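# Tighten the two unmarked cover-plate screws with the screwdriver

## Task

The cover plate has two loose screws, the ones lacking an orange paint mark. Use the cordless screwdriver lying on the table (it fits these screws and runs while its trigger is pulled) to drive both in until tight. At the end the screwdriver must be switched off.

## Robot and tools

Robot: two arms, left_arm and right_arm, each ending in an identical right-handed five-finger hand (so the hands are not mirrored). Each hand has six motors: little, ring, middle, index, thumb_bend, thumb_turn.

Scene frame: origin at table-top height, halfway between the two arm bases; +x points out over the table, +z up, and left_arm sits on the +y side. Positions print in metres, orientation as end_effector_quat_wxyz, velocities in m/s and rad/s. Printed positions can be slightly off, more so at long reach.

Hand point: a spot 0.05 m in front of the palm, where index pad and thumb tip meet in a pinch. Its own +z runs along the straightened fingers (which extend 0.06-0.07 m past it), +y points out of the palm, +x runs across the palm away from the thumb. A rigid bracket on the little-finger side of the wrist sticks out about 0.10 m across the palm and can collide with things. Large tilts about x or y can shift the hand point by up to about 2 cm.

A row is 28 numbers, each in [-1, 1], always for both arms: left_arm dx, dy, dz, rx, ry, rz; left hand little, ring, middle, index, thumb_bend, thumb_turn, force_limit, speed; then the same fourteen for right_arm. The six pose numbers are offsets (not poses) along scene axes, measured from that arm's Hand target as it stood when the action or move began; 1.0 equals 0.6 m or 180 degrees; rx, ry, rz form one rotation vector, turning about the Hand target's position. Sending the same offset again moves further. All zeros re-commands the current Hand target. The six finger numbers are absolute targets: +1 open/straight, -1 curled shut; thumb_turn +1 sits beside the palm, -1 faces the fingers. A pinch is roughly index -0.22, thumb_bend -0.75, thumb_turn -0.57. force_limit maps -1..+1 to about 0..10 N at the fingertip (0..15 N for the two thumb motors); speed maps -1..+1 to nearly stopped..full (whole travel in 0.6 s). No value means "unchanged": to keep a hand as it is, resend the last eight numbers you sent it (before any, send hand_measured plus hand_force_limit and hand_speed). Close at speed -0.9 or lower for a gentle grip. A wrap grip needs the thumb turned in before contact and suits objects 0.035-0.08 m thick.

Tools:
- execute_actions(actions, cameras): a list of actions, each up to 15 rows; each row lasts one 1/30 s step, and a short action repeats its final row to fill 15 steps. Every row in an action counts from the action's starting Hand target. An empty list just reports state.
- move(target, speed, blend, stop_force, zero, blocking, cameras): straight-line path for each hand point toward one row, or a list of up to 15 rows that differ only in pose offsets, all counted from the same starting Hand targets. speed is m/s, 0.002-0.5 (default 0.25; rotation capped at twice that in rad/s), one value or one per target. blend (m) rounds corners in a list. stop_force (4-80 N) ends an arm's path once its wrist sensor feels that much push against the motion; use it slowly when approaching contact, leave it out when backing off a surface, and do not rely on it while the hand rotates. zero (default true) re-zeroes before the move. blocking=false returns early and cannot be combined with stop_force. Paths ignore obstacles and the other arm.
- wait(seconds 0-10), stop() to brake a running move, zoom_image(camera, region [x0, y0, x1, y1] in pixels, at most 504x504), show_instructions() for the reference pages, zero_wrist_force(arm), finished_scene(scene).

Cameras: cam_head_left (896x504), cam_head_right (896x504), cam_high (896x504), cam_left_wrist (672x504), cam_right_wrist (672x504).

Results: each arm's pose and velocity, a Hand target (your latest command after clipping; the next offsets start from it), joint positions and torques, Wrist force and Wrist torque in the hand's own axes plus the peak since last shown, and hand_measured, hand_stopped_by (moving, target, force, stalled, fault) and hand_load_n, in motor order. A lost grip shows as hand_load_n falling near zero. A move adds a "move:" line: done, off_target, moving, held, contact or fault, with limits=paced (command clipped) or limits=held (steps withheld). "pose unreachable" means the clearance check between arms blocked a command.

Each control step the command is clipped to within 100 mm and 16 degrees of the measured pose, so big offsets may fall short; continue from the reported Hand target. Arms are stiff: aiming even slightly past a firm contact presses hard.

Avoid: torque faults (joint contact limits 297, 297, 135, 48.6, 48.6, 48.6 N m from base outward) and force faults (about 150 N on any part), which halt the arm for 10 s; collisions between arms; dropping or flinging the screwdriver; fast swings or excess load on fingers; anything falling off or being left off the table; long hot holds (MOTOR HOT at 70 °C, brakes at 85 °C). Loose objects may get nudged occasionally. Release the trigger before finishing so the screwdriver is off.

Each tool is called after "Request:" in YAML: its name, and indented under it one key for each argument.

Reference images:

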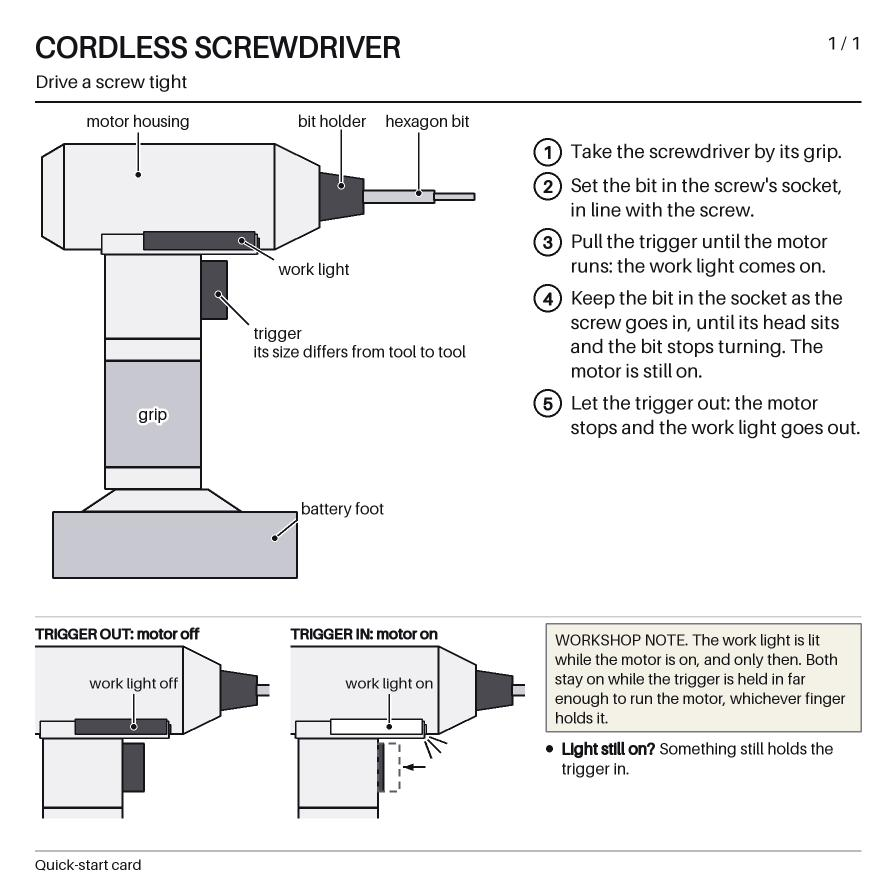

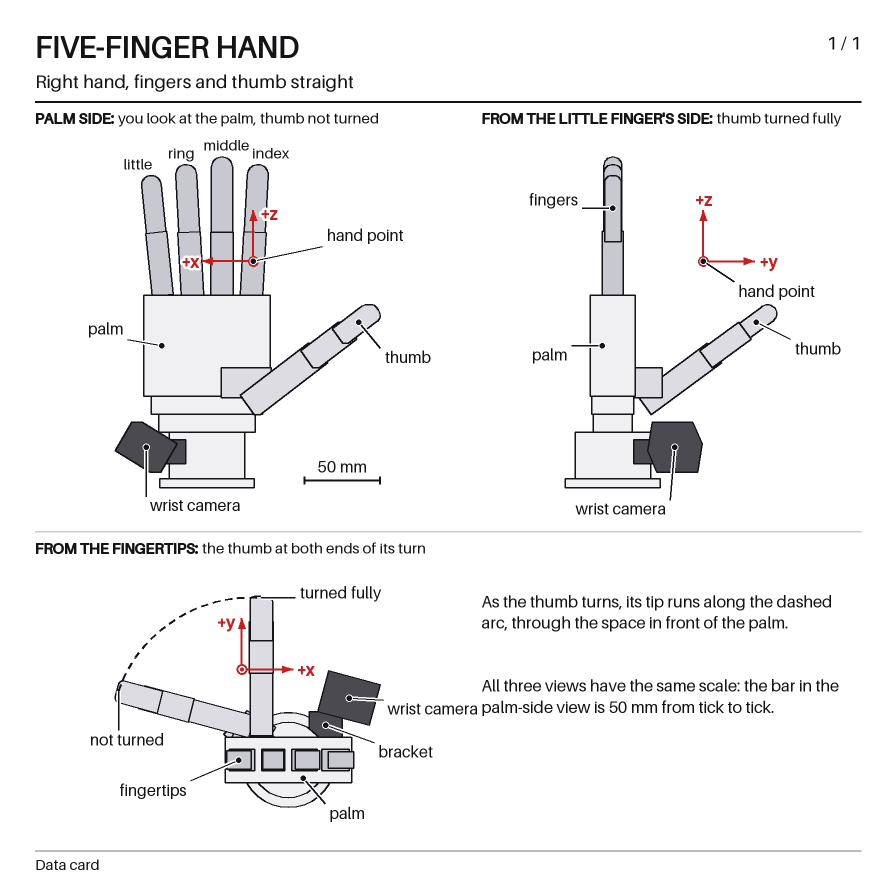

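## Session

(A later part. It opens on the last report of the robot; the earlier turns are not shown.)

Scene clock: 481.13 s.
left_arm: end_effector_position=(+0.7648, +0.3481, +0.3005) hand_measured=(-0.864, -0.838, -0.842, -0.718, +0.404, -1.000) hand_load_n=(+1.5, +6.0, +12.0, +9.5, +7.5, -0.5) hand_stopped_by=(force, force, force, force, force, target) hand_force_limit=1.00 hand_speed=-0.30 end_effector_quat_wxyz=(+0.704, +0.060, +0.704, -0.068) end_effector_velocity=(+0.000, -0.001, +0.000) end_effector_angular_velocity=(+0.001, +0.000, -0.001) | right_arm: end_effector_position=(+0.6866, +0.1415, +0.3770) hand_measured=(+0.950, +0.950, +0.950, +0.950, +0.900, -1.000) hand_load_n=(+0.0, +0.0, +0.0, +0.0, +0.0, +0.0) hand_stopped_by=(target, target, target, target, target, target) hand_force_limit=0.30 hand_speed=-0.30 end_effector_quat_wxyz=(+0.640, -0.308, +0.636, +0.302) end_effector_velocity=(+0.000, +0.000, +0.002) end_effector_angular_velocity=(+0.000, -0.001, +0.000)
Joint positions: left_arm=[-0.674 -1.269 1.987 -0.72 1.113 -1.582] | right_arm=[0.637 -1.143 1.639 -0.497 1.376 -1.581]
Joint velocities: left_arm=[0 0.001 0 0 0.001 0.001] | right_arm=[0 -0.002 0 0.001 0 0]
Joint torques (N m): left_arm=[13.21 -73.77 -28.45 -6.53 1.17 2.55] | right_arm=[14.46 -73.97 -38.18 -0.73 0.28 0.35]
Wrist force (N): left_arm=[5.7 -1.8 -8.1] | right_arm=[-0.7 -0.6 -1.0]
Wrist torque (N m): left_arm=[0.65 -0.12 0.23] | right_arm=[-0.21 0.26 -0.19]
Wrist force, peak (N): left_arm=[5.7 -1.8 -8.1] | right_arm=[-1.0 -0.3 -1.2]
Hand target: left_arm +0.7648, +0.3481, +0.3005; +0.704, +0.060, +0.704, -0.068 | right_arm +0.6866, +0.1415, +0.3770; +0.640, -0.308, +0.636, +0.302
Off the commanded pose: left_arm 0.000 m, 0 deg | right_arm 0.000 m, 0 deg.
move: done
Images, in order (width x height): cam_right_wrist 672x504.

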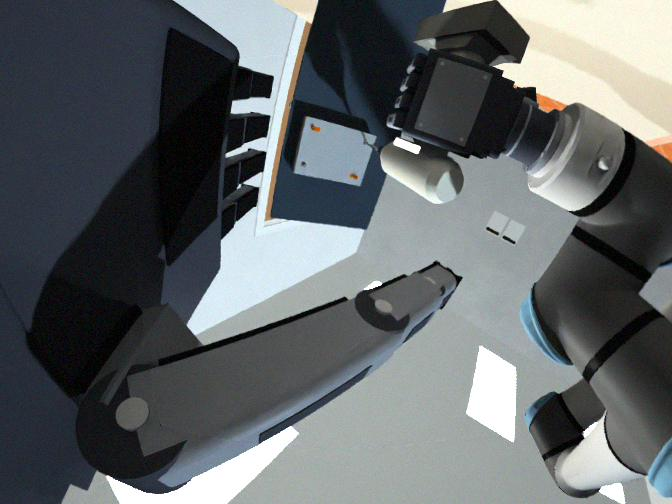

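Request:
move:
  target:
    - [-0.017,-0.0105,0,0,0,0,-0.97,-0.97,-0.97,-0.5,-0.97,-1,0.9,-0.6,0,0,0,0,0,0,0.95,0.95,0.95,0.95,0.9,-1,0.3,-0.3]
    - [-0.01,-0.0218,0.0133,0,0,0,-0.97,-0.97,-0.97,-0.5,-0.97,-1,0.9,-0.6,0,0,0,0,0,0,0.95,0.95,0.95,0.95,0.9,-1,0.3,-0.3]
  speed: 0.03
  cameras: ["cam_right_wrist"]

Request:
zoom_image:
  camera: "cam_right_wrist"
  region: [345, 127, 385, 160]

Request:
move:
  target: [0.028,0.01729,0,0,0,0,-0.97,-0.97,-0.97,-0.5,-0.97,-1,0.9,-0.6,0,0,0,0,0,0,0.95,0.95,0.95,0.95,0.9,-1,0.3,-0.3]
  speed: 0.008
  stop_force: 4
  cameras: ["cam_right_wrist"]

Request:
zoom_image:
  camera: "cam_right_wrist"
  region: [345, 127, 385, 160]

Scene clock: 483.43 s.
left_arm: end_effector_position=(+0.7589, +0.3348, +0.3086) hand_measured=(-0.864, -0.838, -0.842, -0.500, +0.404, -1.000) hand_load_n=(+0.0, +5.0, +13.0, +0.0, +6.0, +3.0) hand_stopped_by=(force, force, force, target, force, target) hand_force_limit=0.90 hand_speed=-0.60 end_effector_quat_wxyz=(+0.704, +0.060, +0.704, -0.068) end_effector_velocity=(-0.001, +0.000, -0.001) end_effector_angular_velocity=(+0.001, -0.001, +0.000) | right_arm: end_effector_position=(+0.6866, +0.1415, +0.3770) hand_measured=(+0.950, +0.950, +0.950, +0.950, +0.900, -1.000) hand_load_n=(+0.0, +0.0, +0.0, +0.0, +0.0, +0.0) hand_stopped_by=(target, target, target, target, target, target) hand_force_limit=0.30 hand_speed=-0.30 end_effector_quat_wxyz=(+0.640, -0.308, +0.636, +0.302) end_effector_velocity=(+0.000, +0.000, -0.001) end_effector_angular_velocity=(-0.001, +0.001, +0.000)
Joint positions: left_arm=[-0.697 -1.28 1.983 -0.705 1.09 -1.582] | right_arm=[0.637 -1.143 1.639 -0.497 1.376 -1.581]
Joint velocities: left_arm=[0 0 0.002 -0.002 0 0.002] | right_arm=[0 0.002 0 0 0 0]
Joint torques (N m): left_arm=[5.09 -67.53 -22.54 -6.91 -0.23 3.26] | right_arm=[14.35 -74.28 -38.24 -0.81 0.41 0.36]
Wrist force (N): left_arm=[5.5 3.5 -2.3] | right_arm=[-0.6 -0.3 -1.3]
Wrist torque (N m): left_arm=[0.68 0.12 -0.01] | right_arm=[-0.14 0.26 -0.17]
Wrist force, peak (N): left_arm=[5.8 -1.8 -8.3] | right_arm=[-0.8 -0.3 -1.3]
Hand target: left_arm +0.7588, +0.3350, +0.3084; +0.704, +0.060, +0.704, -0.068 | right_arm +0.6866, +0.1415, +0.3770; +0.640, -0.308, +0.636, +0.302
Off the commanded pose: left_arm 0.000 m, 0 deg | right_arm 0.000 m, 0 deg.
move: done
Images, in order (width x height): cam_right_wrist 672x504.

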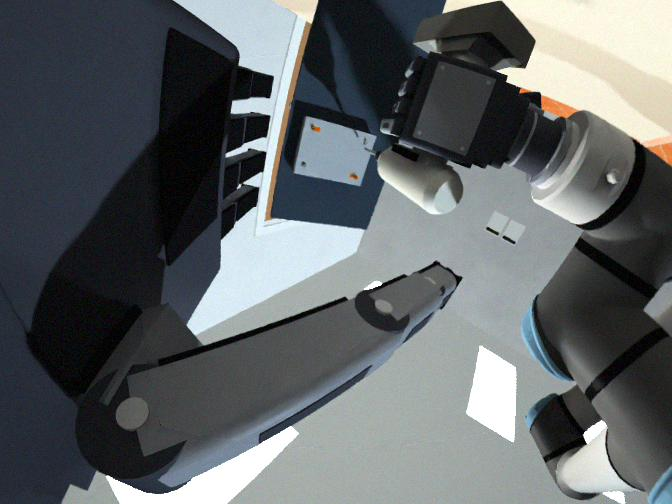

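Scaled by 12.600 from the camera's 672x504 image, which has a finer 960x720 frame.

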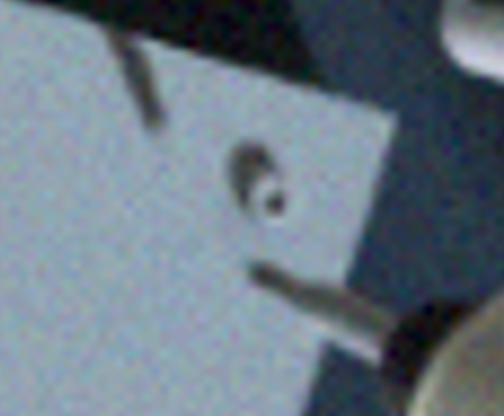

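Scene clock: 486.57 s.
left_arm: end_effector_position=(+0.7724, +0.3434, +0.3084) hand_measured=(-0.864, -0.838, -0.842, -0.500, +0.404, -1.000) hand_load_n=(+0.0, +5.0, +13.5, +0.0, +6.0, +2.5) hand_stopped_by=(force, force, force, target, force, target) hand_force_limit=0.90 hand_speed=-0.60 end_effector_quat_wxyz=(+0.704, +0.060, +0.704, -0.068) end_effector_velocity=(+0.000, +0.000, +0.000) end_effector_angular_velocity=(+0.001, +0.000, +0.000) | right_arm: end_effector_position=(+0.6866, +0.1415, +0.3770) hand_measured=(+0.950, +0.950, +0.950, +0.950, +0.900, -1.000) hand_load_n=(+0.0, +0.0, +0.0, +0.0, +0.0, +0.0) hand_stopped_by=(target, target, target, target, target, target) hand_force_limit=0.30 hand_speed=-0.30 end_effector_quat_wxyz=(+0.640, -0.308, +0.636, +0.302) end_effector_velocity=(+0.000, +0.000, +0.000) end_effector_angular_velocity=(+0.000, +0.000, +0.000)
Joint positions: left_arm=[-0.672 -1.266 1.965 -0.7 1.114 -1.582] | right_arm=[0.637 -1.143 1.639 -0.497 1.376 -1.581]
Joint velocities: left_arm=[0 0 0 0.001 0.001 0.001] | right_arm=[0 0 0 -0.001 0 0]
Joint torques (N m): left_arm=[-12.8 -75.91 -26.52 -6 -2.19 0.26] | right_arm=[14.31 -74.89 -37.19 -0.73 0.18 0.17]
Wrist force (N): left_arm=[6.2 3.1 -3.1] | right_arm=[-0.4 -0.1 -0.7]
Wrist torque (N m): left_arm=[0.74 0.07 0.03] | right_arm=[-0.16 0.22 -0.16]
Wrist force, peak (N): left_arm=[8.5 -4.5 -11.4] | right_arm=[-1.1 -0.5 -1.3]
Hand target: left_arm +0.7724, +0.3434, +0.3084; +0.704, +0.060, +0.704, -0.068 | right_arm +0.6866, +0.1415, +0.3770; +0.640, -0.308, +0.636, +0.302
Off the commanded pose: left_arm 0.004 m, 0 deg | right_arm 0.000 m, 0 deg.
move: contact (left_arm)
Images, in order (width x height): cam_right_wrist 672x504.

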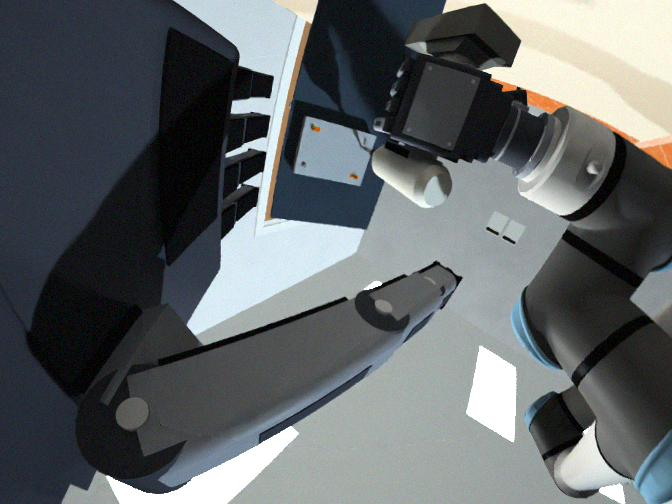

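Scaled by 12.600 from the camera's 672x504 image, which has a finer 960x720 frame.

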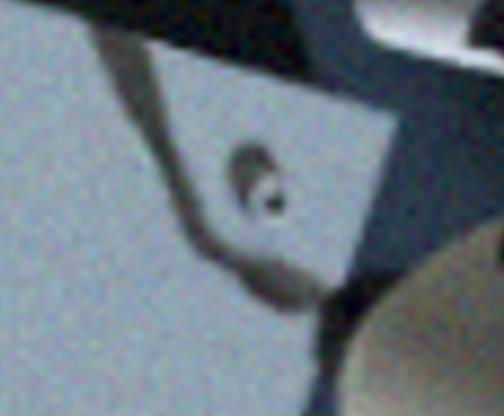

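Request:
move:
  target:
    - [-0.0085,-0.00525,0,0,0,0,-0.97,-0.97,-0.97,-0.5,-0.97,-1,0.9,-0.6,0,0,0,0,0,0,0.95,0.95,0.95,0.95,0.9,-1,0.3,-0.3]
    - [-0.01726,0.00893,0,0,0,0,-0.97,-0.97,-0.97,-0.5,-0.97,-1,0.9,-0.6,0,0,0,0,0,0,0.95,0.95,0.95,0.95,0.9,-1,0.3,-0.3]
  speed: 0.03
  cameras: ["cam_right_wrist"]

Request:
zoom_image:
  camera: "cam_right_wrist"
  region: [355, 127, 385, 152]

Request:
move:
  target: [0.017,0.0105,0,0,0,0,-0.97,-0.97,-0.97,-0.5,-0.97,-1,0.9,-0.6,0,0,0,0,0,0,0.95,0.95,0.95,0.95,0.9,-1,0.3,-0.3]
  speed: 0.006
  stop_force: 4
  cameras: ["cam_right_wrist"]

Request:
zoom_image:
  camera: "cam_right_wrist"
  region: [355, 127, 385, 152]

Scene clock: 487.90 s.
left_arm: end_effector_position=(+0.7619, +0.3489, +0.3084) hand_measured=(-0.864, -0.838, -0.842, -0.500, +0.404, -1.000) hand_load_n=(+0.0, +5.0, +13.0, +0.0, +6.0, +2.5) hand_stopped_by=(force, force, force, target, force, target) hand_force_limit=0.90 hand_speed=-0.60 end_effector_quat_wxyz=(+0.704, +0.060, +0.704, -0.068) end_effector_velocity=(+0.001, +0.000, +0.000) end_effector_angular_velocity=(-0.001, -0.001, +0.000) | right_arm: end_effector_position=(+0.6866, +0.1415, +0.3770) hand_measured=(+0.950, +0.950, +0.950, +0.950, +0.900, -1.000) hand_load_n=(+0.0, +0.0, +0.0, -0.5, +0.0, -0.5) hand_stopped_by=(target, target, target, target, target, target) hand_force_limit=0.30 hand_speed=-0.30 end_effector_quat_wxyz=(+0.640, -0.308, +0.636, +0.302) end_effector_velocity=(+0.000, +0.000, +0.001) end_effector_angular_velocity=(+0.000, -0.001, +0.000)
Joint positions: left_arm=[-0.675 -1.283 1.988 -0.707 1.111 -1.582] | right_arm=[0.637 -1.143 1.639 -0.497 1.376 -1.581]
Joint velocities: left_arm=[0.001 0.001 -0.002 0 0 -0.001] | right_arm=[0 -0.001 0 0 0 0]
Joint torques (N m): left_arm=[-9.68 -41.49 -51.44 -3.93 -0.37 0.44] | right_arm=[13.71 -74.27 -36.73 -0.78 0.27 0.22]
Wrist force (N): left_arm=[5.7 3.4 -2.5] | right_arm=[-0.6 0.0 -0.7]
Wrist torque (N m): left_arm=[0.68 0.10 -0.01] | right_arm=[-0.14 0.24 -0.16]
Wrist force, peak (N): left_arm=[6.0 3.1 -3.3] | right_arm=[-1.1 -0.3 -1.1]
Hand target: left_arm +0.7620, +0.3487, +0.3085; +0.704, +0.060, +0.704, -0.068 | right_arm +0.6866, +0.1415, +0.3770; +0.640, -0.308, +0.636, +0.302
Off the commanded pose: left_arm 0.000 m, 0 deg | right_arm 0.000 m, 0 deg.
move: done
Images, in order (width x height): cam_right_wrist 672x504.

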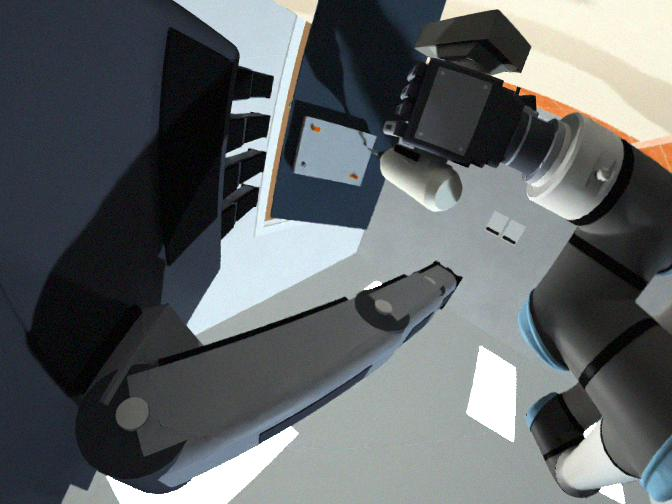

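Scaled by 16.800 from the camera's 672x504 image, which has a finer 960x720 frame.

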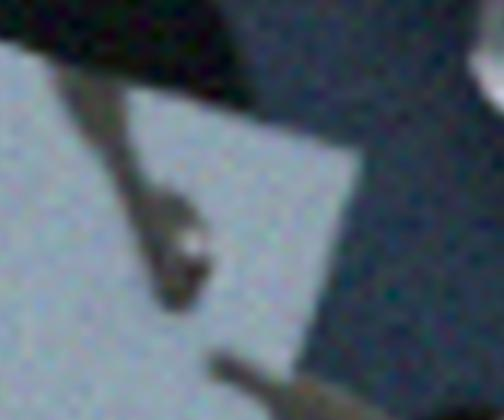

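Scene clock: 489.93 s.
left_arm: end_effector_position=(+0.7664, +0.3515, +0.3084) hand_measured=(-0.864, -0.838, -0.842, -0.500, +0.404, -1.000) hand_load_n=(+0.0, +5.0, +13.0, +0.0, +6.0, +2.5) hand_stopped_by=(force, force, force, target, force, target) hand_force_limit=0.90 hand_speed=-0.60 end_effector_quat_wxyz=(+0.704, +0.060, +0.704, -0.068) end_effector_velocity=(+0.000, +0.000, +0.000) end_effector_angular_velocity=(+0.000, +0.000, +0.000) | right_arm: end_effector_position=(+0.6866, +0.1415, +0.3770) hand_measured=(+0.950, +0.950, +0.950, +0.950, +0.900, -1.000) hand_load_n=(+0.0, +0.0, +0.0, +0.0, +0.0, +0.0) hand_stopped_by=(target, target, target, target, target, target) hand_force_limit=0.30 hand_speed=-0.30 end_effector_quat_wxyz=(+0.640, -0.308, +0.636, +0.302) end_effector_velocity=(+0.000, +0.000, +0.000) end_effector_angular_velocity=(+0.001, -0.001, +0.000)
Joint positions: left_arm=[-0.668 -1.278 1.981 -0.705 1.119 -1.582] | right_arm=[0.637 -1.143 1.639 -0.497 1.376 -1.581]
Joint velocities: left_arm=[-0.001 0 0 0 0 0] | right_arm=[0 0 0 -0.001 0 0]
Joint torques (N m): left_arm=[-12.43 -75.34 -25.89 -6.15 -2.16 0.69] | right_arm=[13.59 -75.19 -36.08 -0.9 0.53 0.29]
Wrist force (N): left_arm=[5.5 1.6 -4.3] | right_arm=[-0.7 -0.3 -0.8]
Wrist torque (N m): left_arm=[0.60 0.04 0.05] | right_arm=[-0.18 0.26 -0.18]
Wrist force, peak (N): left_arm=[7.9 -4.1 -10.6] | right_arm=[-0.8 -0.5 -1.2]
Hand target: left_arm +0.7664, +0.3515, +0.3085; +0.704, +0.060, +0.704, -0.068 | right_arm +0.6866, +0.1415, +0.3770; +0.640, -0.308, +0.636, +0.302
Off the commanded pose: left_arm 0.007 m, 0 deg | right_arm 0.000 m, 0 deg.
move: contact (left_arm)
Images, in order (width x height): cam_right_wrist 672x504.

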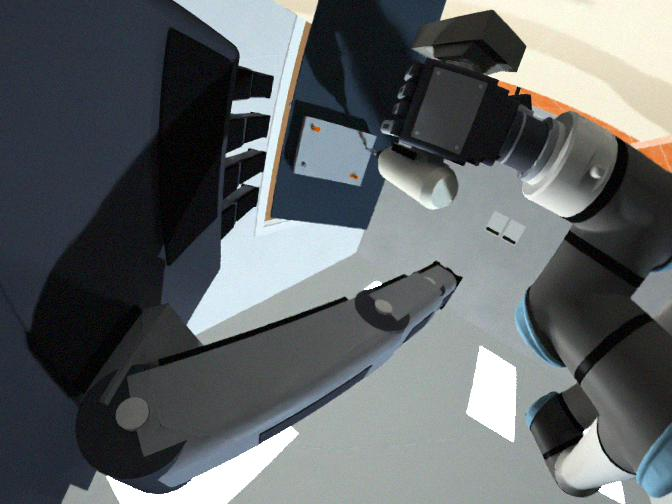

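Scaled by 16.800 from the camera's 672x504 image, which has a finer 960x720 frame.

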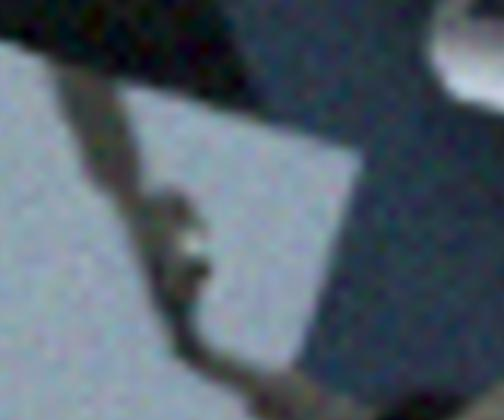

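Request:
move:
  target:
    - [-0.01135,-0.007,0,0,0,0,-0.97,-0.97,-0.97,-0.5,-0.97,-1,0.9,-0.6,0,0,0,0,0,0,0.95,0.95,0.95,0.95,0.9,-1,0.3,-0.3]
    - [-0.01135,-0.007,-0.0258,0,0,0,-0.97,-0.97,-0.97,-0.5,-0.97,-1,0.9,-0.6,0,0,0,0,0,0,0.95,0.95,0.95,0.95,0.9,-1,0.3,-0.3]
  speed: 0.03
  cameras: []

Request:
move:
  target: [0.02,0.01235,0,0,0,0,-0.97,-0.97,-0.97,-0.5,-0.97,-1,0.9,-0.6,0,0,0,0,0,0,0.95,0.95,0.95,0.95,0.9,-1,0.3,-0.3]
  speed: 0.006
  stop_force: 4
  cameras: ["cam_right_wrist"]

Request:
zoom_image:
  camera: "cam_right_wrist"
  region: [355, 127, 385, 152]

Scene clock: 491.63 s.
left_arm: end_effector_position=(+0.7596, +0.3473, +0.2927) hand_measured=(-0.864, -0.838, -0.842, -0.500, +0.404, -1.000) hand_load_n=(+0.0, +5.0, +13.0, +0.0, +6.0, +2.5) hand_stopped_by=(force, force, force, target, force, target) hand_force_limit=0.90 hand_speed=-0.60 end_effector_quat_wxyz=(+0.704, +0.060, +0.704, -0.068) end_effector_velocity=(-0.001, -0.001, +0.000) end_effector_angular_velocity=(+0.002, +0.003, -0.001) | right_arm: end_effector_position=(+0.6866, +0.1415, +0.3770) hand_measured=(+0.950, +0.950, +0.950, +0.950, +0.900, -1.000) hand_load_n=(+0.0, +0.0, +0.0, +0.0, +0.0, +0.0) hand_stopped_by=(target, target, target, target, target, target) hand_force_limit=0.30 hand_speed=-0.30 end_effector_quat_wxyz=(+0.640, -0.308, +0.636, +0.302) end_effector_velocity=(+0.000, +0.000, +0.002) end_effector_angular_velocity=(+0.001, -0.002, +0.000)
Joint positions: left_arm=[-0.68 -1.267 2.001 -0.736 1.107 -1.582] | right_arm=[0.637 -1.143 1.639 -0.497 1.376 -1.581]
Joint velocities: left_arm=[-0.001 -0.001 0 0.004 0 0] | right_arm=[0 -0.002 0 0 0 0]
Joint torques (N m): left_arm=[9.71 -78.74 -39.91 -0.07 2.36 -0.28] | right_arm=[13.99 -75.69 -35.94 -0.88 0.27 0.18]
Wrist force (N): left_arm=[6.1 3.4 -1.7] | right_arm=[-0.7 -0.1 -1.2]
Wrist torque (N m): left_arm=[0.65 0.03 0.02] | right_arm=[-0.13 0.27 -0.18]
Wrist force, peak (N): left_arm=[6.6 3.6 -1.8] | right_arm=[-0.8 -0.5 -1.3]
Hand target: left_arm +0.7596, +0.3473, +0.2930; +0.704, +0.060, +0.704, -0.068 | right_arm +0.6866, +0.1415, +0.3770; +0.640, -0.308, +0.636, +0.302
Off the commanded pose: left_arm 0.000 m, 0 deg | right_arm 0.000 m, 0 deg.
move: done
No camera images: "cameras" was empty.

Scene clock: 494.13 s.
left_arm: end_effector_position=(+0.7664, +0.3515, +0.2930) hand_measured=(-0.864, -0.838, -0.842, -0.500, +0.404, -1.000) hand_load_n=(+0.0, +5.0, +13.0, +0.0, +6.0, +2.5) hand_stopped_by=(force, force, force, target, force, target) hand_force_limit=0.90 hand_speed=-0.60 end_effector_quat_wxyz=(+0.704, +0.060, +0.704, -0.068) end_effector_velocity=(+0.000, -0.001, +0.000) end_effector_angular_velocity=(+0.001, +0.000, -0.002) | right_arm: end_effector_position=(+0.6866, +0.1415, +0.3770) hand_measured=(+0.950, +0.950, +0.950, +0.950, +0.900, -1.000) hand_load_n=(+0.0, +0.0, +0.0, -0.5, +0.0, +0.0) hand_stopped_by=(target, target, target, target, target, target) hand_force_limit=0.30 hand_speed=-0.30 end_effector_quat_wxyz=(+0.640, -0.308, +0.636, +0.302) end_effector_velocity=(+0.000, +0.000, +0.001) end_effector_angular_velocity=(+0.001, +0.000, +0.000)
Joint positions: left_arm=[-0.668 -1.26 1.991 -0.733 1.119 -1.582] | right_arm=[0.637 -1.143 1.639 -0.497 1.376 -1.581]
Joint velocities: left_arm=[-0.001 0 0 0 0.001 0.001] | right_arm=[0 -0.001 0 0 0 0]
Joint torques (N m): left_arm=[-11.73 -76.29 -27.3 -6.39 -2.14 0.23] | right_arm=[14.43 -76.21 -35.67 -1.06 0.42 0.28]
Wrist force (N): left_arm=[5.8 1.6 -4.5] | right_arm=[-0.4 -0.2 -1.1]
Wrist torque (N m): left_arm=[0.62 0.01 0.05] | right_arm=[-0.16 0.23 -0.16]
Wrist force, peak (N): left_arm=[7.8 -4.5 -11.1] | right_arm=[-0.9 -0.8 -1.5]
Hand target: left_arm +0.7664, +0.3515, +0.2930; +0.704, +0.060, +0.704, -0.068 | right_arm +0.6866, +0.1415, +0.3770; +0.640, -0.308, +0.636, +0.302
Off the commanded pose: left_arm 0.006 m, 0 deg | right_arm 0.000 m, 0 deg.
move: contact (left_arm)
Images, in order (width x height): cam_right_wrist 672x504.

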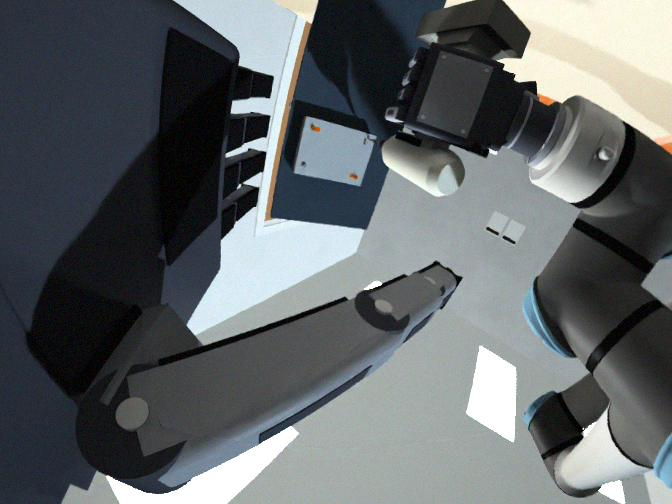

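Scaled by 16.800 from the camera's 672x504 image, which has a finer 960x720 frame.

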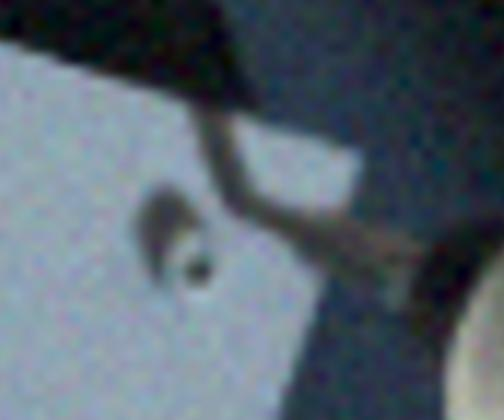

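Request:
move:
  target: [-0.0284,-0.0175,0,0,0,0,-0.97,-0.97,-0.97,-0.5,-0.97,-1,0.9,-0.6,0,0,0,0,0,0,0.95,0.95,0.95,0.95,0.9,-1,0.3,-0.3]
  speed: 0.04
  cameras: ["cam_right_wrist"]

Request:
zoom_image:
  camera: "cam_right_wrist"
  region: [345, 127, 385, 160]

Request:
move:
  target: [0.0105,-0.017,0,0,0,0.0272,-0.97,-0.97,-0.97,-0.5,-0.97,-1,0.9,-0.6,0,0,0,0,0,0,0.95,0.95,0.95,0.95,0.9,-1,0.3,-0.3]
  speed: 0.03
  cameras: ["cam_right_wrist"]

Request:
zoom_image:
  camera: "cam_right_wrist"
  region: [345, 127, 385, 160]

Scene clock: 495.37 s.
left_arm: end_effector_position=(+0.7491, +0.3410, +0.2930) hand_measured=(-0.864, -0.838, -0.842, -0.500, +0.404, -1.000) hand_load_n=(+0.0, +5.0, +13.0, +0.0, +6.0, +3.0) hand_stopped_by=(force, force, force, target, force, target) hand_force_limit=0.90 hand_speed=-0.60 end_effector_quat_wxyz=(+0.704, +0.060, +0.704, -0.068) end_effector_velocity=(+0.002, +0.002, +0.001) end_effector_angular_velocity=(+0.000, -0.001, +0.000) | right_arm: end_effector_position=(+0.6866, +0.1415, +0.3770) hand_measured=(+0.950, +0.950, +0.950, +0.950, +0.900, -1.000) hand_load_n=(+0.0, +0.0, +0.0, +0.0, +0.0, +0.0) hand_stopped_by=(target, target, target, target, target, target) hand_force_limit=0.30 hand_speed=-0.30 end_effector_quat_wxyz=(+0.640, -0.308, +0.636, +0.302) end_effector_velocity=(+0.000, +0.000, -0.001) end_effector_angular_velocity=(+0.000, +0.000, +0.000)
Joint positions: left_arm=[-0.699 -1.277 2.016 -0.74 1.088 -1.582] | right_arm=[0.637 -1.143 1.639 -0.497 1.376 -1.581]
Joint velocities: left_arm=[0.005 0 -0.002 0 0.005 0.001] | right_arm=[0 0.001 0 -0.001 0 0]
Joint torques (N m): left_arm=[6.76 -42.04 -50.93 -3.89 2.65 1.3] | right_arm=[14.21 -76.62 -35.59 -0.94 0.32 0.37]
Wrist force (N): left_arm=[6.0 3.8 -2.2] | right_arm=[-0.6 -0.2 -1.0]
Wrist torque (N m): left_arm=[0.73 0.05 0.03] | right_arm=[-0.16 0.24 -0.17]
Wrist force, peak (N): left_arm=[6.0 1.9 -4.5] | right_arm=[-0.7 -0.2 -1.4]
Hand target: left_arm +0.7493, +0.3410, +0.2930; +0.704, +0.060, +0.704, -0.068 | right_arm +0.6866, +0.1415, +0.3770; +0.640, -0.308, +0.636, +0.302
Off the commanded pose: left_arm 0.000 m, 0 deg | right_arm 0.000 m, 0 deg.
move: done
Images, in order (width x height): cam_right_wrist 672x504.

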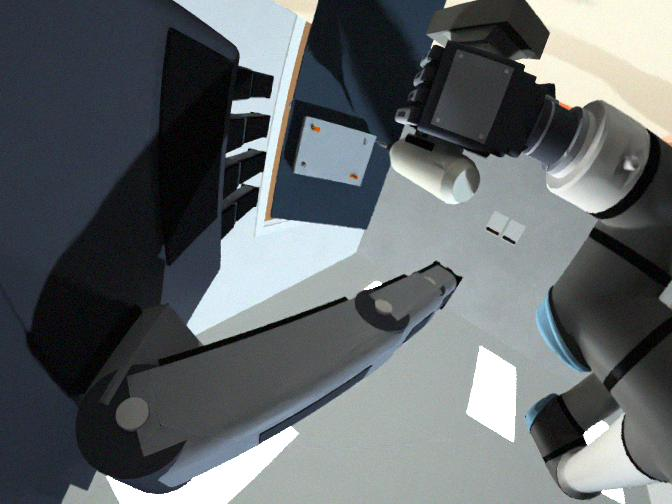

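Scaled by 12.600 from the camera's 672x504 image, which has a finer 960x720 frame.

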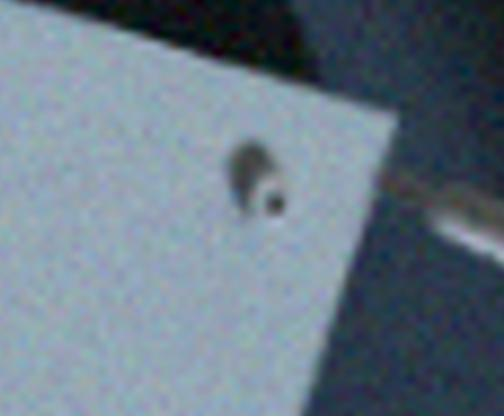

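Scene clock: 497.10 s.
left_arm: end_effector_position=(+0.7557, +0.3306, +0.2929) hand_measured=(-0.864, -0.838, -0.842, -0.500, +0.404, -1.000) hand_load_n=(+0.0, +5.0, +13.5, -0.5, +6.0, +2.5) hand_stopped_by=(force, force, force, target, force, target) hand_force_limit=0.90 hand_speed=-0.60 end_effector_quat_wxyz=(+0.707, +0.030, +0.706, -0.038) end_effector_velocity=(+0.000, -0.002, +0.000) end_effector_angular_velocity=(+0.000, +0.000, -0.005) | right_arm: end_effector_position=(+0.6866, +0.1415, +0.3770) hand_measured=(+0.950, +0.950, +0.950, +0.950, +0.900, -1.000) hand_load_n=(+0.0, +0.0, +0.0, +0.0, +0.0, +0.0) hand_stopped_by=(target, target, target, target, target, target) hand_force_limit=0.30 hand_speed=-0.30 end_effector_quat_wxyz=(+0.640, -0.308, +0.636, +0.302) end_effector_velocity=(+0.000, +0.000, +0.000) end_effector_angular_velocity=(-0.001, +0.001, +0.000)
Joint positions: left_arm=[-0.733 -1.248 1.974 -0.728 0.968 -1.582] | right_arm=[0.637 -1.143 1.639 -0.497 1.376 -1.581]
Joint velocities: left_arm=[-0.001 0 0 -0.001 0.004 0] | right_arm=[0 0 0 0.001 0 0]
Joint torques (N m): left_arm=[8.95 -73.72 -25.02 -2.02 3.18 3.82] | right_arm=[13.8 -76.37 -34.71 -0.98 0.38 0.19]
Wrist force (N): left_arm=[5.8 3.3 -2.2] | right_arm=[-0.9 -0.6 -0.9]
Wrist torque (N m): left_arm=[0.65 0.09 -0.01] | right_arm=[-0.21 0.29 -0.20]
Wrist force, peak (N): left_arm=[6.4 3.5 -2.2] | right_arm=[-0.7 -0.6 -1.4]
Hand target: left_arm +0.7556, +0.3308, +0.2929; +0.707, +0.030, +0.706, -0.038 | right_arm +0.6866, +0.1415, +0.3770; +0.640, -0.308, +0.636, +0.302
Off the commanded pose: left_arm 0.000 m, 0 deg | right_arm 0.000 m, 0 deg.
move: done
Images, in order (width x height): cam_right_wrist 672x504.

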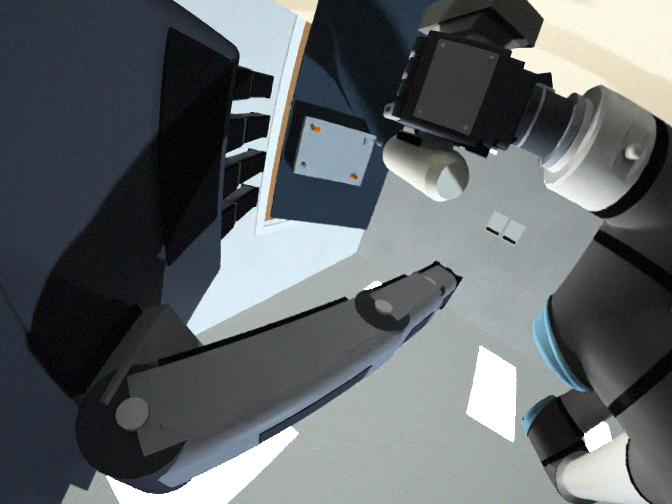

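Scaled by 12.600 from the camera's 672x504 image, which has a finer 960x720 frame.

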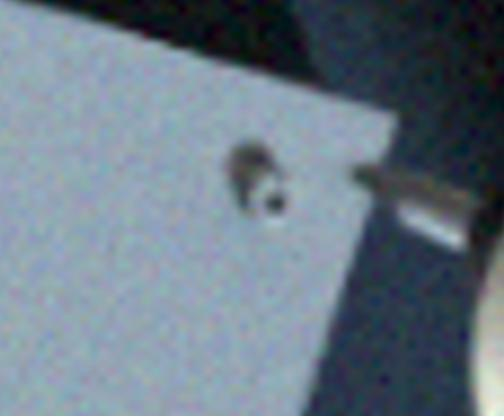

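Request:
move:
  target: [0.0375,0.02783,0,0,0,0,-0.97,-0.97,-0.97,-0.5,-0.97,-1,0.9,-0.6,0,0,0,0,0,0,0.95,0.95,0.95,0.95,0.9,-1,0.3,-0.3]
  speed: 0.008
  stop_force: 4
  cameras: ["cam_right_wrist"]

Request:
zoom_image:
  camera: "cam_right_wrist"
  region: [355, 127, 385, 152]

Scene clock: 501.17 s.
left_arm: end_effector_position=(+0.7735, +0.3441, +0.2929) hand_measured=(-0.864, -0.838, -0.842, -0.500, +0.404, -1.000) hand_load_n=(+0.0, +5.0, +13.0, +0.0, +6.0, +2.0) hand_stopped_by=(force, force, force, target, force, target) hand_force_limit=0.90 hand_speed=-0.60 end_effector_quat_wxyz=(+0.707, +0.030, +0.706, -0.038) end_effector_velocity=(+0.000, +0.000, +0.000) end_effector_angular_velocity=(+0.000, +0.000, +0.000) | right_arm: end_effector_position=(+0.6866, +0.1415, +0.3770) hand_measured=(+0.950, +0.950, +0.950, +0.950, +0.900, -1.000) hand_load_n=(+0.0, +0.0, +0.0, +0.0, +0.0, -0.5) hand_stopped_by=(target, target, target, target, target, target) hand_force_limit=0.30 hand_speed=-0.30 end_effector_quat_wxyz=(+0.640, -0.308, +0.636, +0.302) end_effector_velocity=(+0.000, +0.000, +0.002) end_effector_angular_velocity=(+0.001, -0.002, +0.000)
Joint positions: left_arm=[-0.698 -1.233 1.952 -0.721 1.003 -1.582] | right_arm=[0.637 -1.143 1.639 -0.497 1.376 -1.581]
Joint velocities: left_arm=[0 0 0 -0.001 0 0] | right_arm=[0 -0.002 0 0 0 0]
Joint torques (N m): left_arm=[-13.52 -82.24 -26.54 -6.43 -2.08 -1.35] | right_arm=[14.78 -76.96 -34.66 -1.21 0.2 0.3]
Wrist force (N): left_arm=[6.5 1.9 -4.2] | right_arm=[-0.6 -0.2 -1.0]
Wrist torque (N m): left_arm=[0.64 0.05 0.01] | right_arm=[-0.16 0.25 -0.17]
Wrist force, peak (N): left_arm=[9.2 -5.7 -12.9] | right_arm=[-0.6 -0.4 -1.5]
Hand target: left_arm +0.7736, +0.3441, +0.2929; +0.707, +0.030, +0.706, -0.038 | right_arm +0.6866, +0.1415, +0.3770; +0.640, -0.308, +0.636, +0.302
Off the commanded pose: left_arm 0.006 m, 0 deg | right_arm 0.000 m, 0 deg.
move: contact (left_arm)
Images, in order (width x height): cam_right_wrist 672x504.

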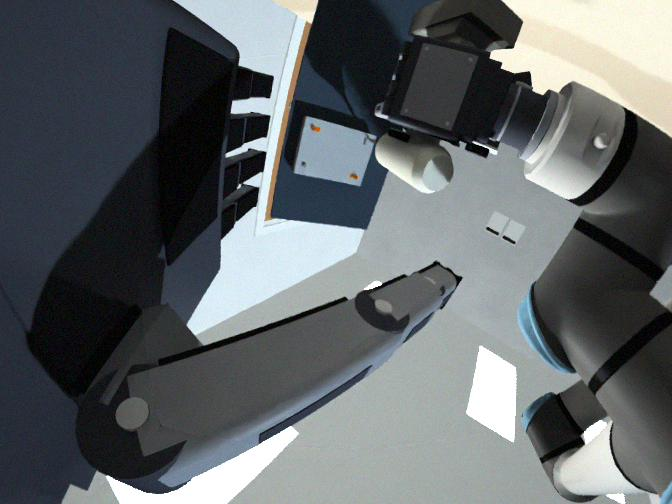

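Scaled by 16.800 from the camera's 672x504 image, which has a finer 960x720 frame.

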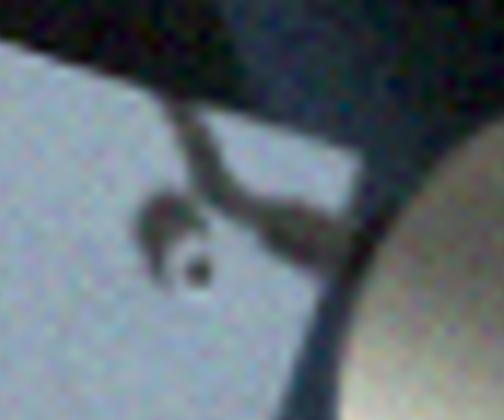

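Request:
move:
  target:
    - [-0.0147,-0.0109,0,0,0,0,-0.97,-0.97,-0.97,-0.5,-0.97,-1,0.9,-0.6,0,0,0,0,0,0,0.95,0.95,0.95,0.95,0.9,-1,0.3,-0.3]
    - [-0.014,-0.0126,0.01233,0,0,0,-0.97,-0.97,-0.97,-0.5,-0.97,-1,0.9,-0.6,0,0,0,0,0,0,0.95,0.95,0.95,0.95,0.9,-1,0.3,-0.3]
  speed: 0.03
  cameras: ["cam_right_wrist"]

Request:
zoom_image:
  camera: "cam_right_wrist"
  region: [355, 127, 385, 152]

Request:
move:
  target: [0.02,0.01484,0,0,0,0,-0.97,-0.97,-0.97,-0.72,-0.97,-1,1,-0.3,0,0,0,0,0,0,0.95,0.95,0.95,0.95,0.9,-1,0.3,-0.3]
  speed: 0.006
  stop_force: 5
  cameras: ["cam_right_wrist"]

Request:
zoom_image:
  camera: "cam_right_wrist"
  region: [355, 127, 385, 152]

Scene clock: 502.47 s.
left_arm: end_effector_position=(+0.7652, +0.3365, +0.3005) hand_measured=(-0.864, -0.838, -0.842, -0.500, +0.404, -1.000) hand_load_n=(+0.5, +5.0, +13.5, +0.0, +6.0, +2.5) hand_stopped_by=(force, force, force, target, force, target) hand_force_limit=0.90 hand_speed=-0.60 end_effector_quat_wxyz=(+0.707, +0.030, +0.706, -0.038) end_effector_velocity=(+0.000, -0.001, +0.000) end_effector_angular_velocity=(-0.002, -0.002, -0.001) | right_arm: end_effector_position=(+0.6866, +0.1415, +0.3770) hand_measured=(+0.950, +0.950, +0.950, +0.950, +0.900, -1.000) hand_load_n=(+0.0, +0.0, +0.0, +0.0, +0.0, +0.0) hand_stopped_by=(target, target, target, target, target, target) hand_force_limit=0.30 hand_speed=-0.30 end_effector_quat_wxyz=(+0.640, -0.308, +0.636, +0.302) end_effector_velocity=(+0.000, +0.000, +0.000) end_effector_angular_velocity=(+0.001, -0.001, +0.000)
Joint positions: left_arm=[-0.716 -1.248 1.957 -0.71 0.985 -1.582] | right_arm=[0.637 -1.143 1.639 -0.497 1.376 -1.581]
Joint velocities: left_arm=[-0.001 0.001 0 -0.003 0.001 0] | right_arm=[0 0 0 -0.001 0 0]
Joint torques (N m): left_arm=[-8.8 -41.63 -35.73 -7.47 -2.16 0.47] | right_arm=[12.94 -76.66 -34.37 -1.11 0.45 0.39]
Wrist force (N): left_arm=[5.7 3.7 -2.2] | right_arm=[-0.7 -0.2 -0.9]
Wrist torque (N m): left_arm=[0.70 0.11 0.00] | right_arm=[-0.17 0.26 -0.18]
Wrist force, peak (N): left_arm=[6.6 4.0 -3.0] | right_arm=[-1.0 -0.3 -1.1]
Hand target: left_arm +0.7651, +0.3365, +0.3003; +0.707, +0.030, +0.706, -0.038 | right_arm +0.6866, +0.1415, +0.3770; +0.640, -0.308, +0.636, +0.302
Off the commanded pose: left_arm 0.000 m, 0 deg | right_arm 0.000 m, 0 deg.
move: done
Images, in order (width x height): cam_right_wrist 672x504.

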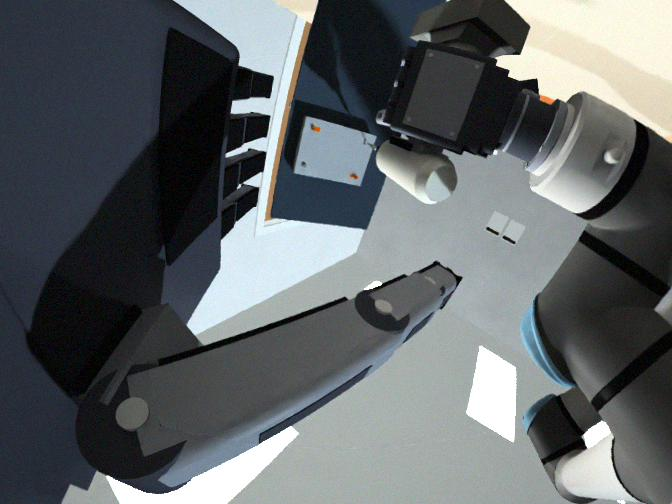

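Scaled by 16.800 from the camera's 672x504 image, which has a finer 960x720 frame.

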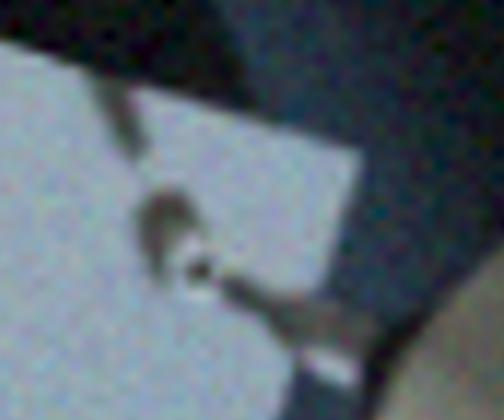

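Scene clock: 504.87 s.
left_arm: end_effector_position=(+0.7712, +0.3410, +0.3003) hand_measured=(-0.864, -0.838, -0.842, -0.718, +0.404, -1.000) hand_load_n=(+1.0, +6.0, +12.5, +9.5, +6.5, -0.5) hand_stopped_by=(force, force, force, force, force, target) hand_force_limit=1.00 hand_speed=-0.30 end_effector_quat_wxyz=(+0.707, +0.030, +0.706, -0.038) end_effector_velocity=(+0.000, +0.000, +0.000) end_effector_angular_velocity=(-0.001, -0.001, +0.000) | right_arm: end_effector_position=(+0.6866, +0.1415, +0.3770) hand_measured=(+0.950, +0.950, +0.950, +0.950, +0.900, -1.000) hand_load_n=(+0.0, +0.0, +0.0, +0.0, +0.0, +0.0) hand_stopped_by=(target, target, target, target, target, target) hand_force_limit=0.30 hand_speed=-0.30 end_effector_quat_wxyz=(+0.640, -0.308, +0.636, +0.302) end_effector_velocity=(+0.000, +0.000, -0.001) end_effector_angular_velocity=(-0.001, +0.001, +0.000)
Joint positions: left_arm=[-0.704 -1.243 1.949 -0.708 0.997 -1.582] | right_arm=[0.637 -1.143 1.639 -0.497 1.376 -1.581]
Joint velocities: left_arm=[0 0 0 -0.001 0 0] | right_arm=[0 0.001 0 0 0 0]
Joint torques (N m): left_arm=[-12.37 -76.4 -27.67 -5.71 -1.95 2.12] | right_arm=[13.36 -77.38 -34.62 -1.11 0.34 0.19]
Wrist force (N): left_arm=[5.8 3.0 -2.9] | right_arm=[-0.3 -0.3 -0.8]
Wrist torque (N m): left_arm=[0.65 0.03 0.04] | right_arm=[-0.18 0.20 -0.15]
Wrist force, peak (N): left_arm=[5.4 -0.2 -8.2] | right_arm=[-0.6 -0.7 -1.3]
Hand target: left_arm +0.7712, +0.3410, +0.3003; +0.707, +0.030, +0.706, -0.038 | right_arm +0.6866, +0.1415, +0.3770; +0.640, -0.308, +0.636, +0.302
Off the commanded pose: left_arm 0.007 m, 0 deg | right_arm 0.000 m, 0 deg.
move: contact (left_arm)
Images, in order (width x height): cam_right_wrist 672x504.

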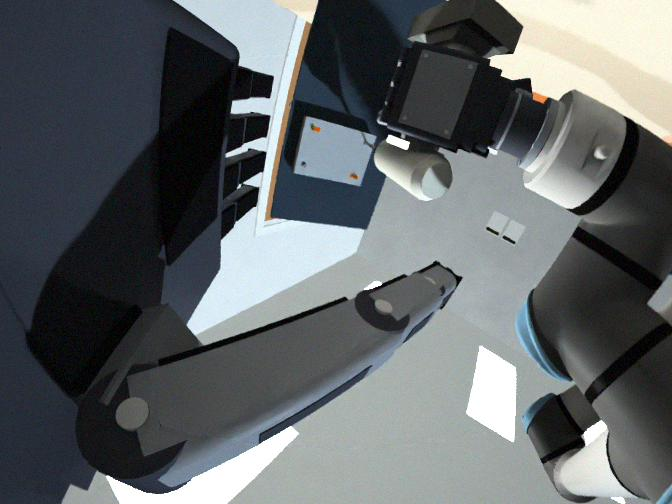

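Scaled by 16.800 from the camera's 672x504 image, which has a finer 960x720 frame.

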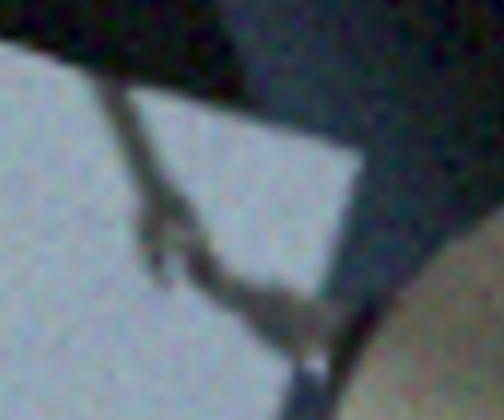

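Request:
move:
  target: [0.00067,0.0005,0,0,0,0,-0.97,-0.97,-0.97,-0.72,-0.97,-1,1,-0.3,0,0,0,0,0,0,0.95,0.95,0.95,0.95,0.9,-1,0.3,-0.3]
  speed: 0.006
  cameras: []

Request:
wait:
  seconds: 0.7
  cameras: []

Scene clock: 505.70 s.
left_arm: end_effector_position=(+0.7716, +0.3412, +0.3004) hand_measured=(-0.864, -0.838, -0.842, -0.718, +0.404, -1.000) hand_load_n=(+2.5, +7.0, +12.0, +9.5, +6.5, -1.5) hand_stopped_by=(force, force, force, force, force, target) hand_force_limit=1.00 hand_speed=-0.30 end_effector_quat_wxyz=(+0.707, +0.030, +0.706, -0.038) end_effector_velocity=(+0.000, +0.000, +0.000) end_effector_angular_velocity=(+0.001, +0.000, +0.000) | right_arm: end_effector_position=(+0.6866, +0.1415, +0.3770) hand_measured=(+0.950, +0.950, +0.950, +0.950, +0.900, -1.000) hand_load_n=(+0.0, +0.0, +0.0, +0.0, +0.0, +0.0) hand_stopped_by=(target, target, target, target, target, target) hand_force_limit=0.30 hand_speed=-0.30 end_effector_quat_wxyz=(+0.640, -0.308, +0.636, +0.302) end_effector_velocity=(+0.000, +0.000, +0.001) end_effector_angular_velocity=(+0.001, -0.001, +0.000)
Joint positions: left_arm=[-0.703 -1.242 1.949 -0.708 0.997 -1.582] | right_arm=[0.637 -1.143 1.639 -0.497 1.376 -1.581]
Joint velocities: left_arm=[-0.001 0 0 0 0 0] | right_arm=[0 -0.001 0 -0.001 0 0]
Joint torques (N m): left_arm=[15.25 -40.81 -49.46 0.53 0.65 1.86] | right_arm=[13.56 -77.64 -34.96 -1.24 0.45 0.24]
Wrist force (N): left_arm=[3.9 -3.9 -11.0] | right_arm=[-0.7 -0.4 -1.0]
Wrist torque (N m): left_arm=[0.44 -0.36 0.45] | right_arm=[-0.18 0.26 -0.18]
Wrist force, peak (N): left_arm=[4.4 -3.6 -11.2] | right_arm=[-0.9 -0.2 -1.3]
Hand target: left_arm +0.7716, +0.3413, +0.3003; +0.707, +0.030, +0.706, -0.038 | right_arm +0.6866, +0.1415, +0.3770; +0.640, -0.308, +0.636, +0.302
Off the commanded pose: left_arm 0.000 m, 0 deg | right_arm 0.000 m, 0 deg.
move: done
No camera images: "cameras" was empty.

Scene clock: 506.40 s.
left_arm: end_effector_position=(+0.7716, +0.3413, +0.3003) hand_measured=(-0.864, -0.838, -0.842, -0.718, +0.404, -1.000) hand_load_n=(+2.5, +7.0, +12.0, +9.5, +7.0, -2.0) hand_stopped_by=(force, force, force, force, force, target) hand_force_limit=1.00 hand_speed=-0.30 end_effector_quat_wxyz=(+0.707, +0.030, +0.706, -0.038) end_effector_velocity=(+0.000, -0.001, +0.000) end_effector_angular_velocity=(+0.000, +0.000, -0.001) | right_arm: end_effector_position=(+0.6866, +0.1415, +0.3770) hand_measured=(+0.950, +0.950, +0.950, +0.950, +0.900, -1.000) hand_load_n=(+0.0, +0.0, +0.5, +0.0, +0.0, +0.0) hand_stopped_by=(target, target, target, target, target, target) hand_force_limit=0.30 hand_speed=-0.30 end_effector_quat_wxyz=(+0.640, -0.308, +0.636, +0.302) end_effector_velocity=(+0.000, +0.000, +0.001) end_effector_angular_velocity=(+0.001, +0.000, +0.000)
Joint positions: left_arm=[-0.703 -1.242 1.949 -0.708 0.997 -1.582] | right_arm=[0.637 -1.143 1.639 -0.497 1.376 -1.581]
Joint velocities: left_arm=[-0.001 0 0 0 0 0] | right_arm=[0 -0.001 0 0 0 0]
Joint torques (N m): left_arm=[15.82 -43.88 -47.95 0.14 -1.62 2.12] | right_arm=[14.45 -77.57 -34.67 -1.11 0.48 0.33]
Wrist force (N): left_arm=[3.9 -3.6 -11.6] | right_arm=[-0.7 -0.2 -1.0]
Wrist torque (N m): left_arm=[0.52 -0.39 0.50] | right_arm=[-0.16 0.27 -0.19]
Wrist force, peak (N): left_arm=[4.5 -4.1 -12.0] | right_arm=[-0.7 -0.5 -1.3]
Hand target: left_arm +0.7716, +0.3413, +0.3003; +0.707, +0.030, +0.706, -0.038 | right_arm +0.6866, +0.1415, +0.3770; +0.640, -0.308, +0.636, +0.302
Off the commanded pose: left_arm 0.000 m, 0 deg | right_arm 0.000 m, 0 deg.
wait: 0.70 s; at rest by 0.17 s
No camera images: "cameras" was empty.


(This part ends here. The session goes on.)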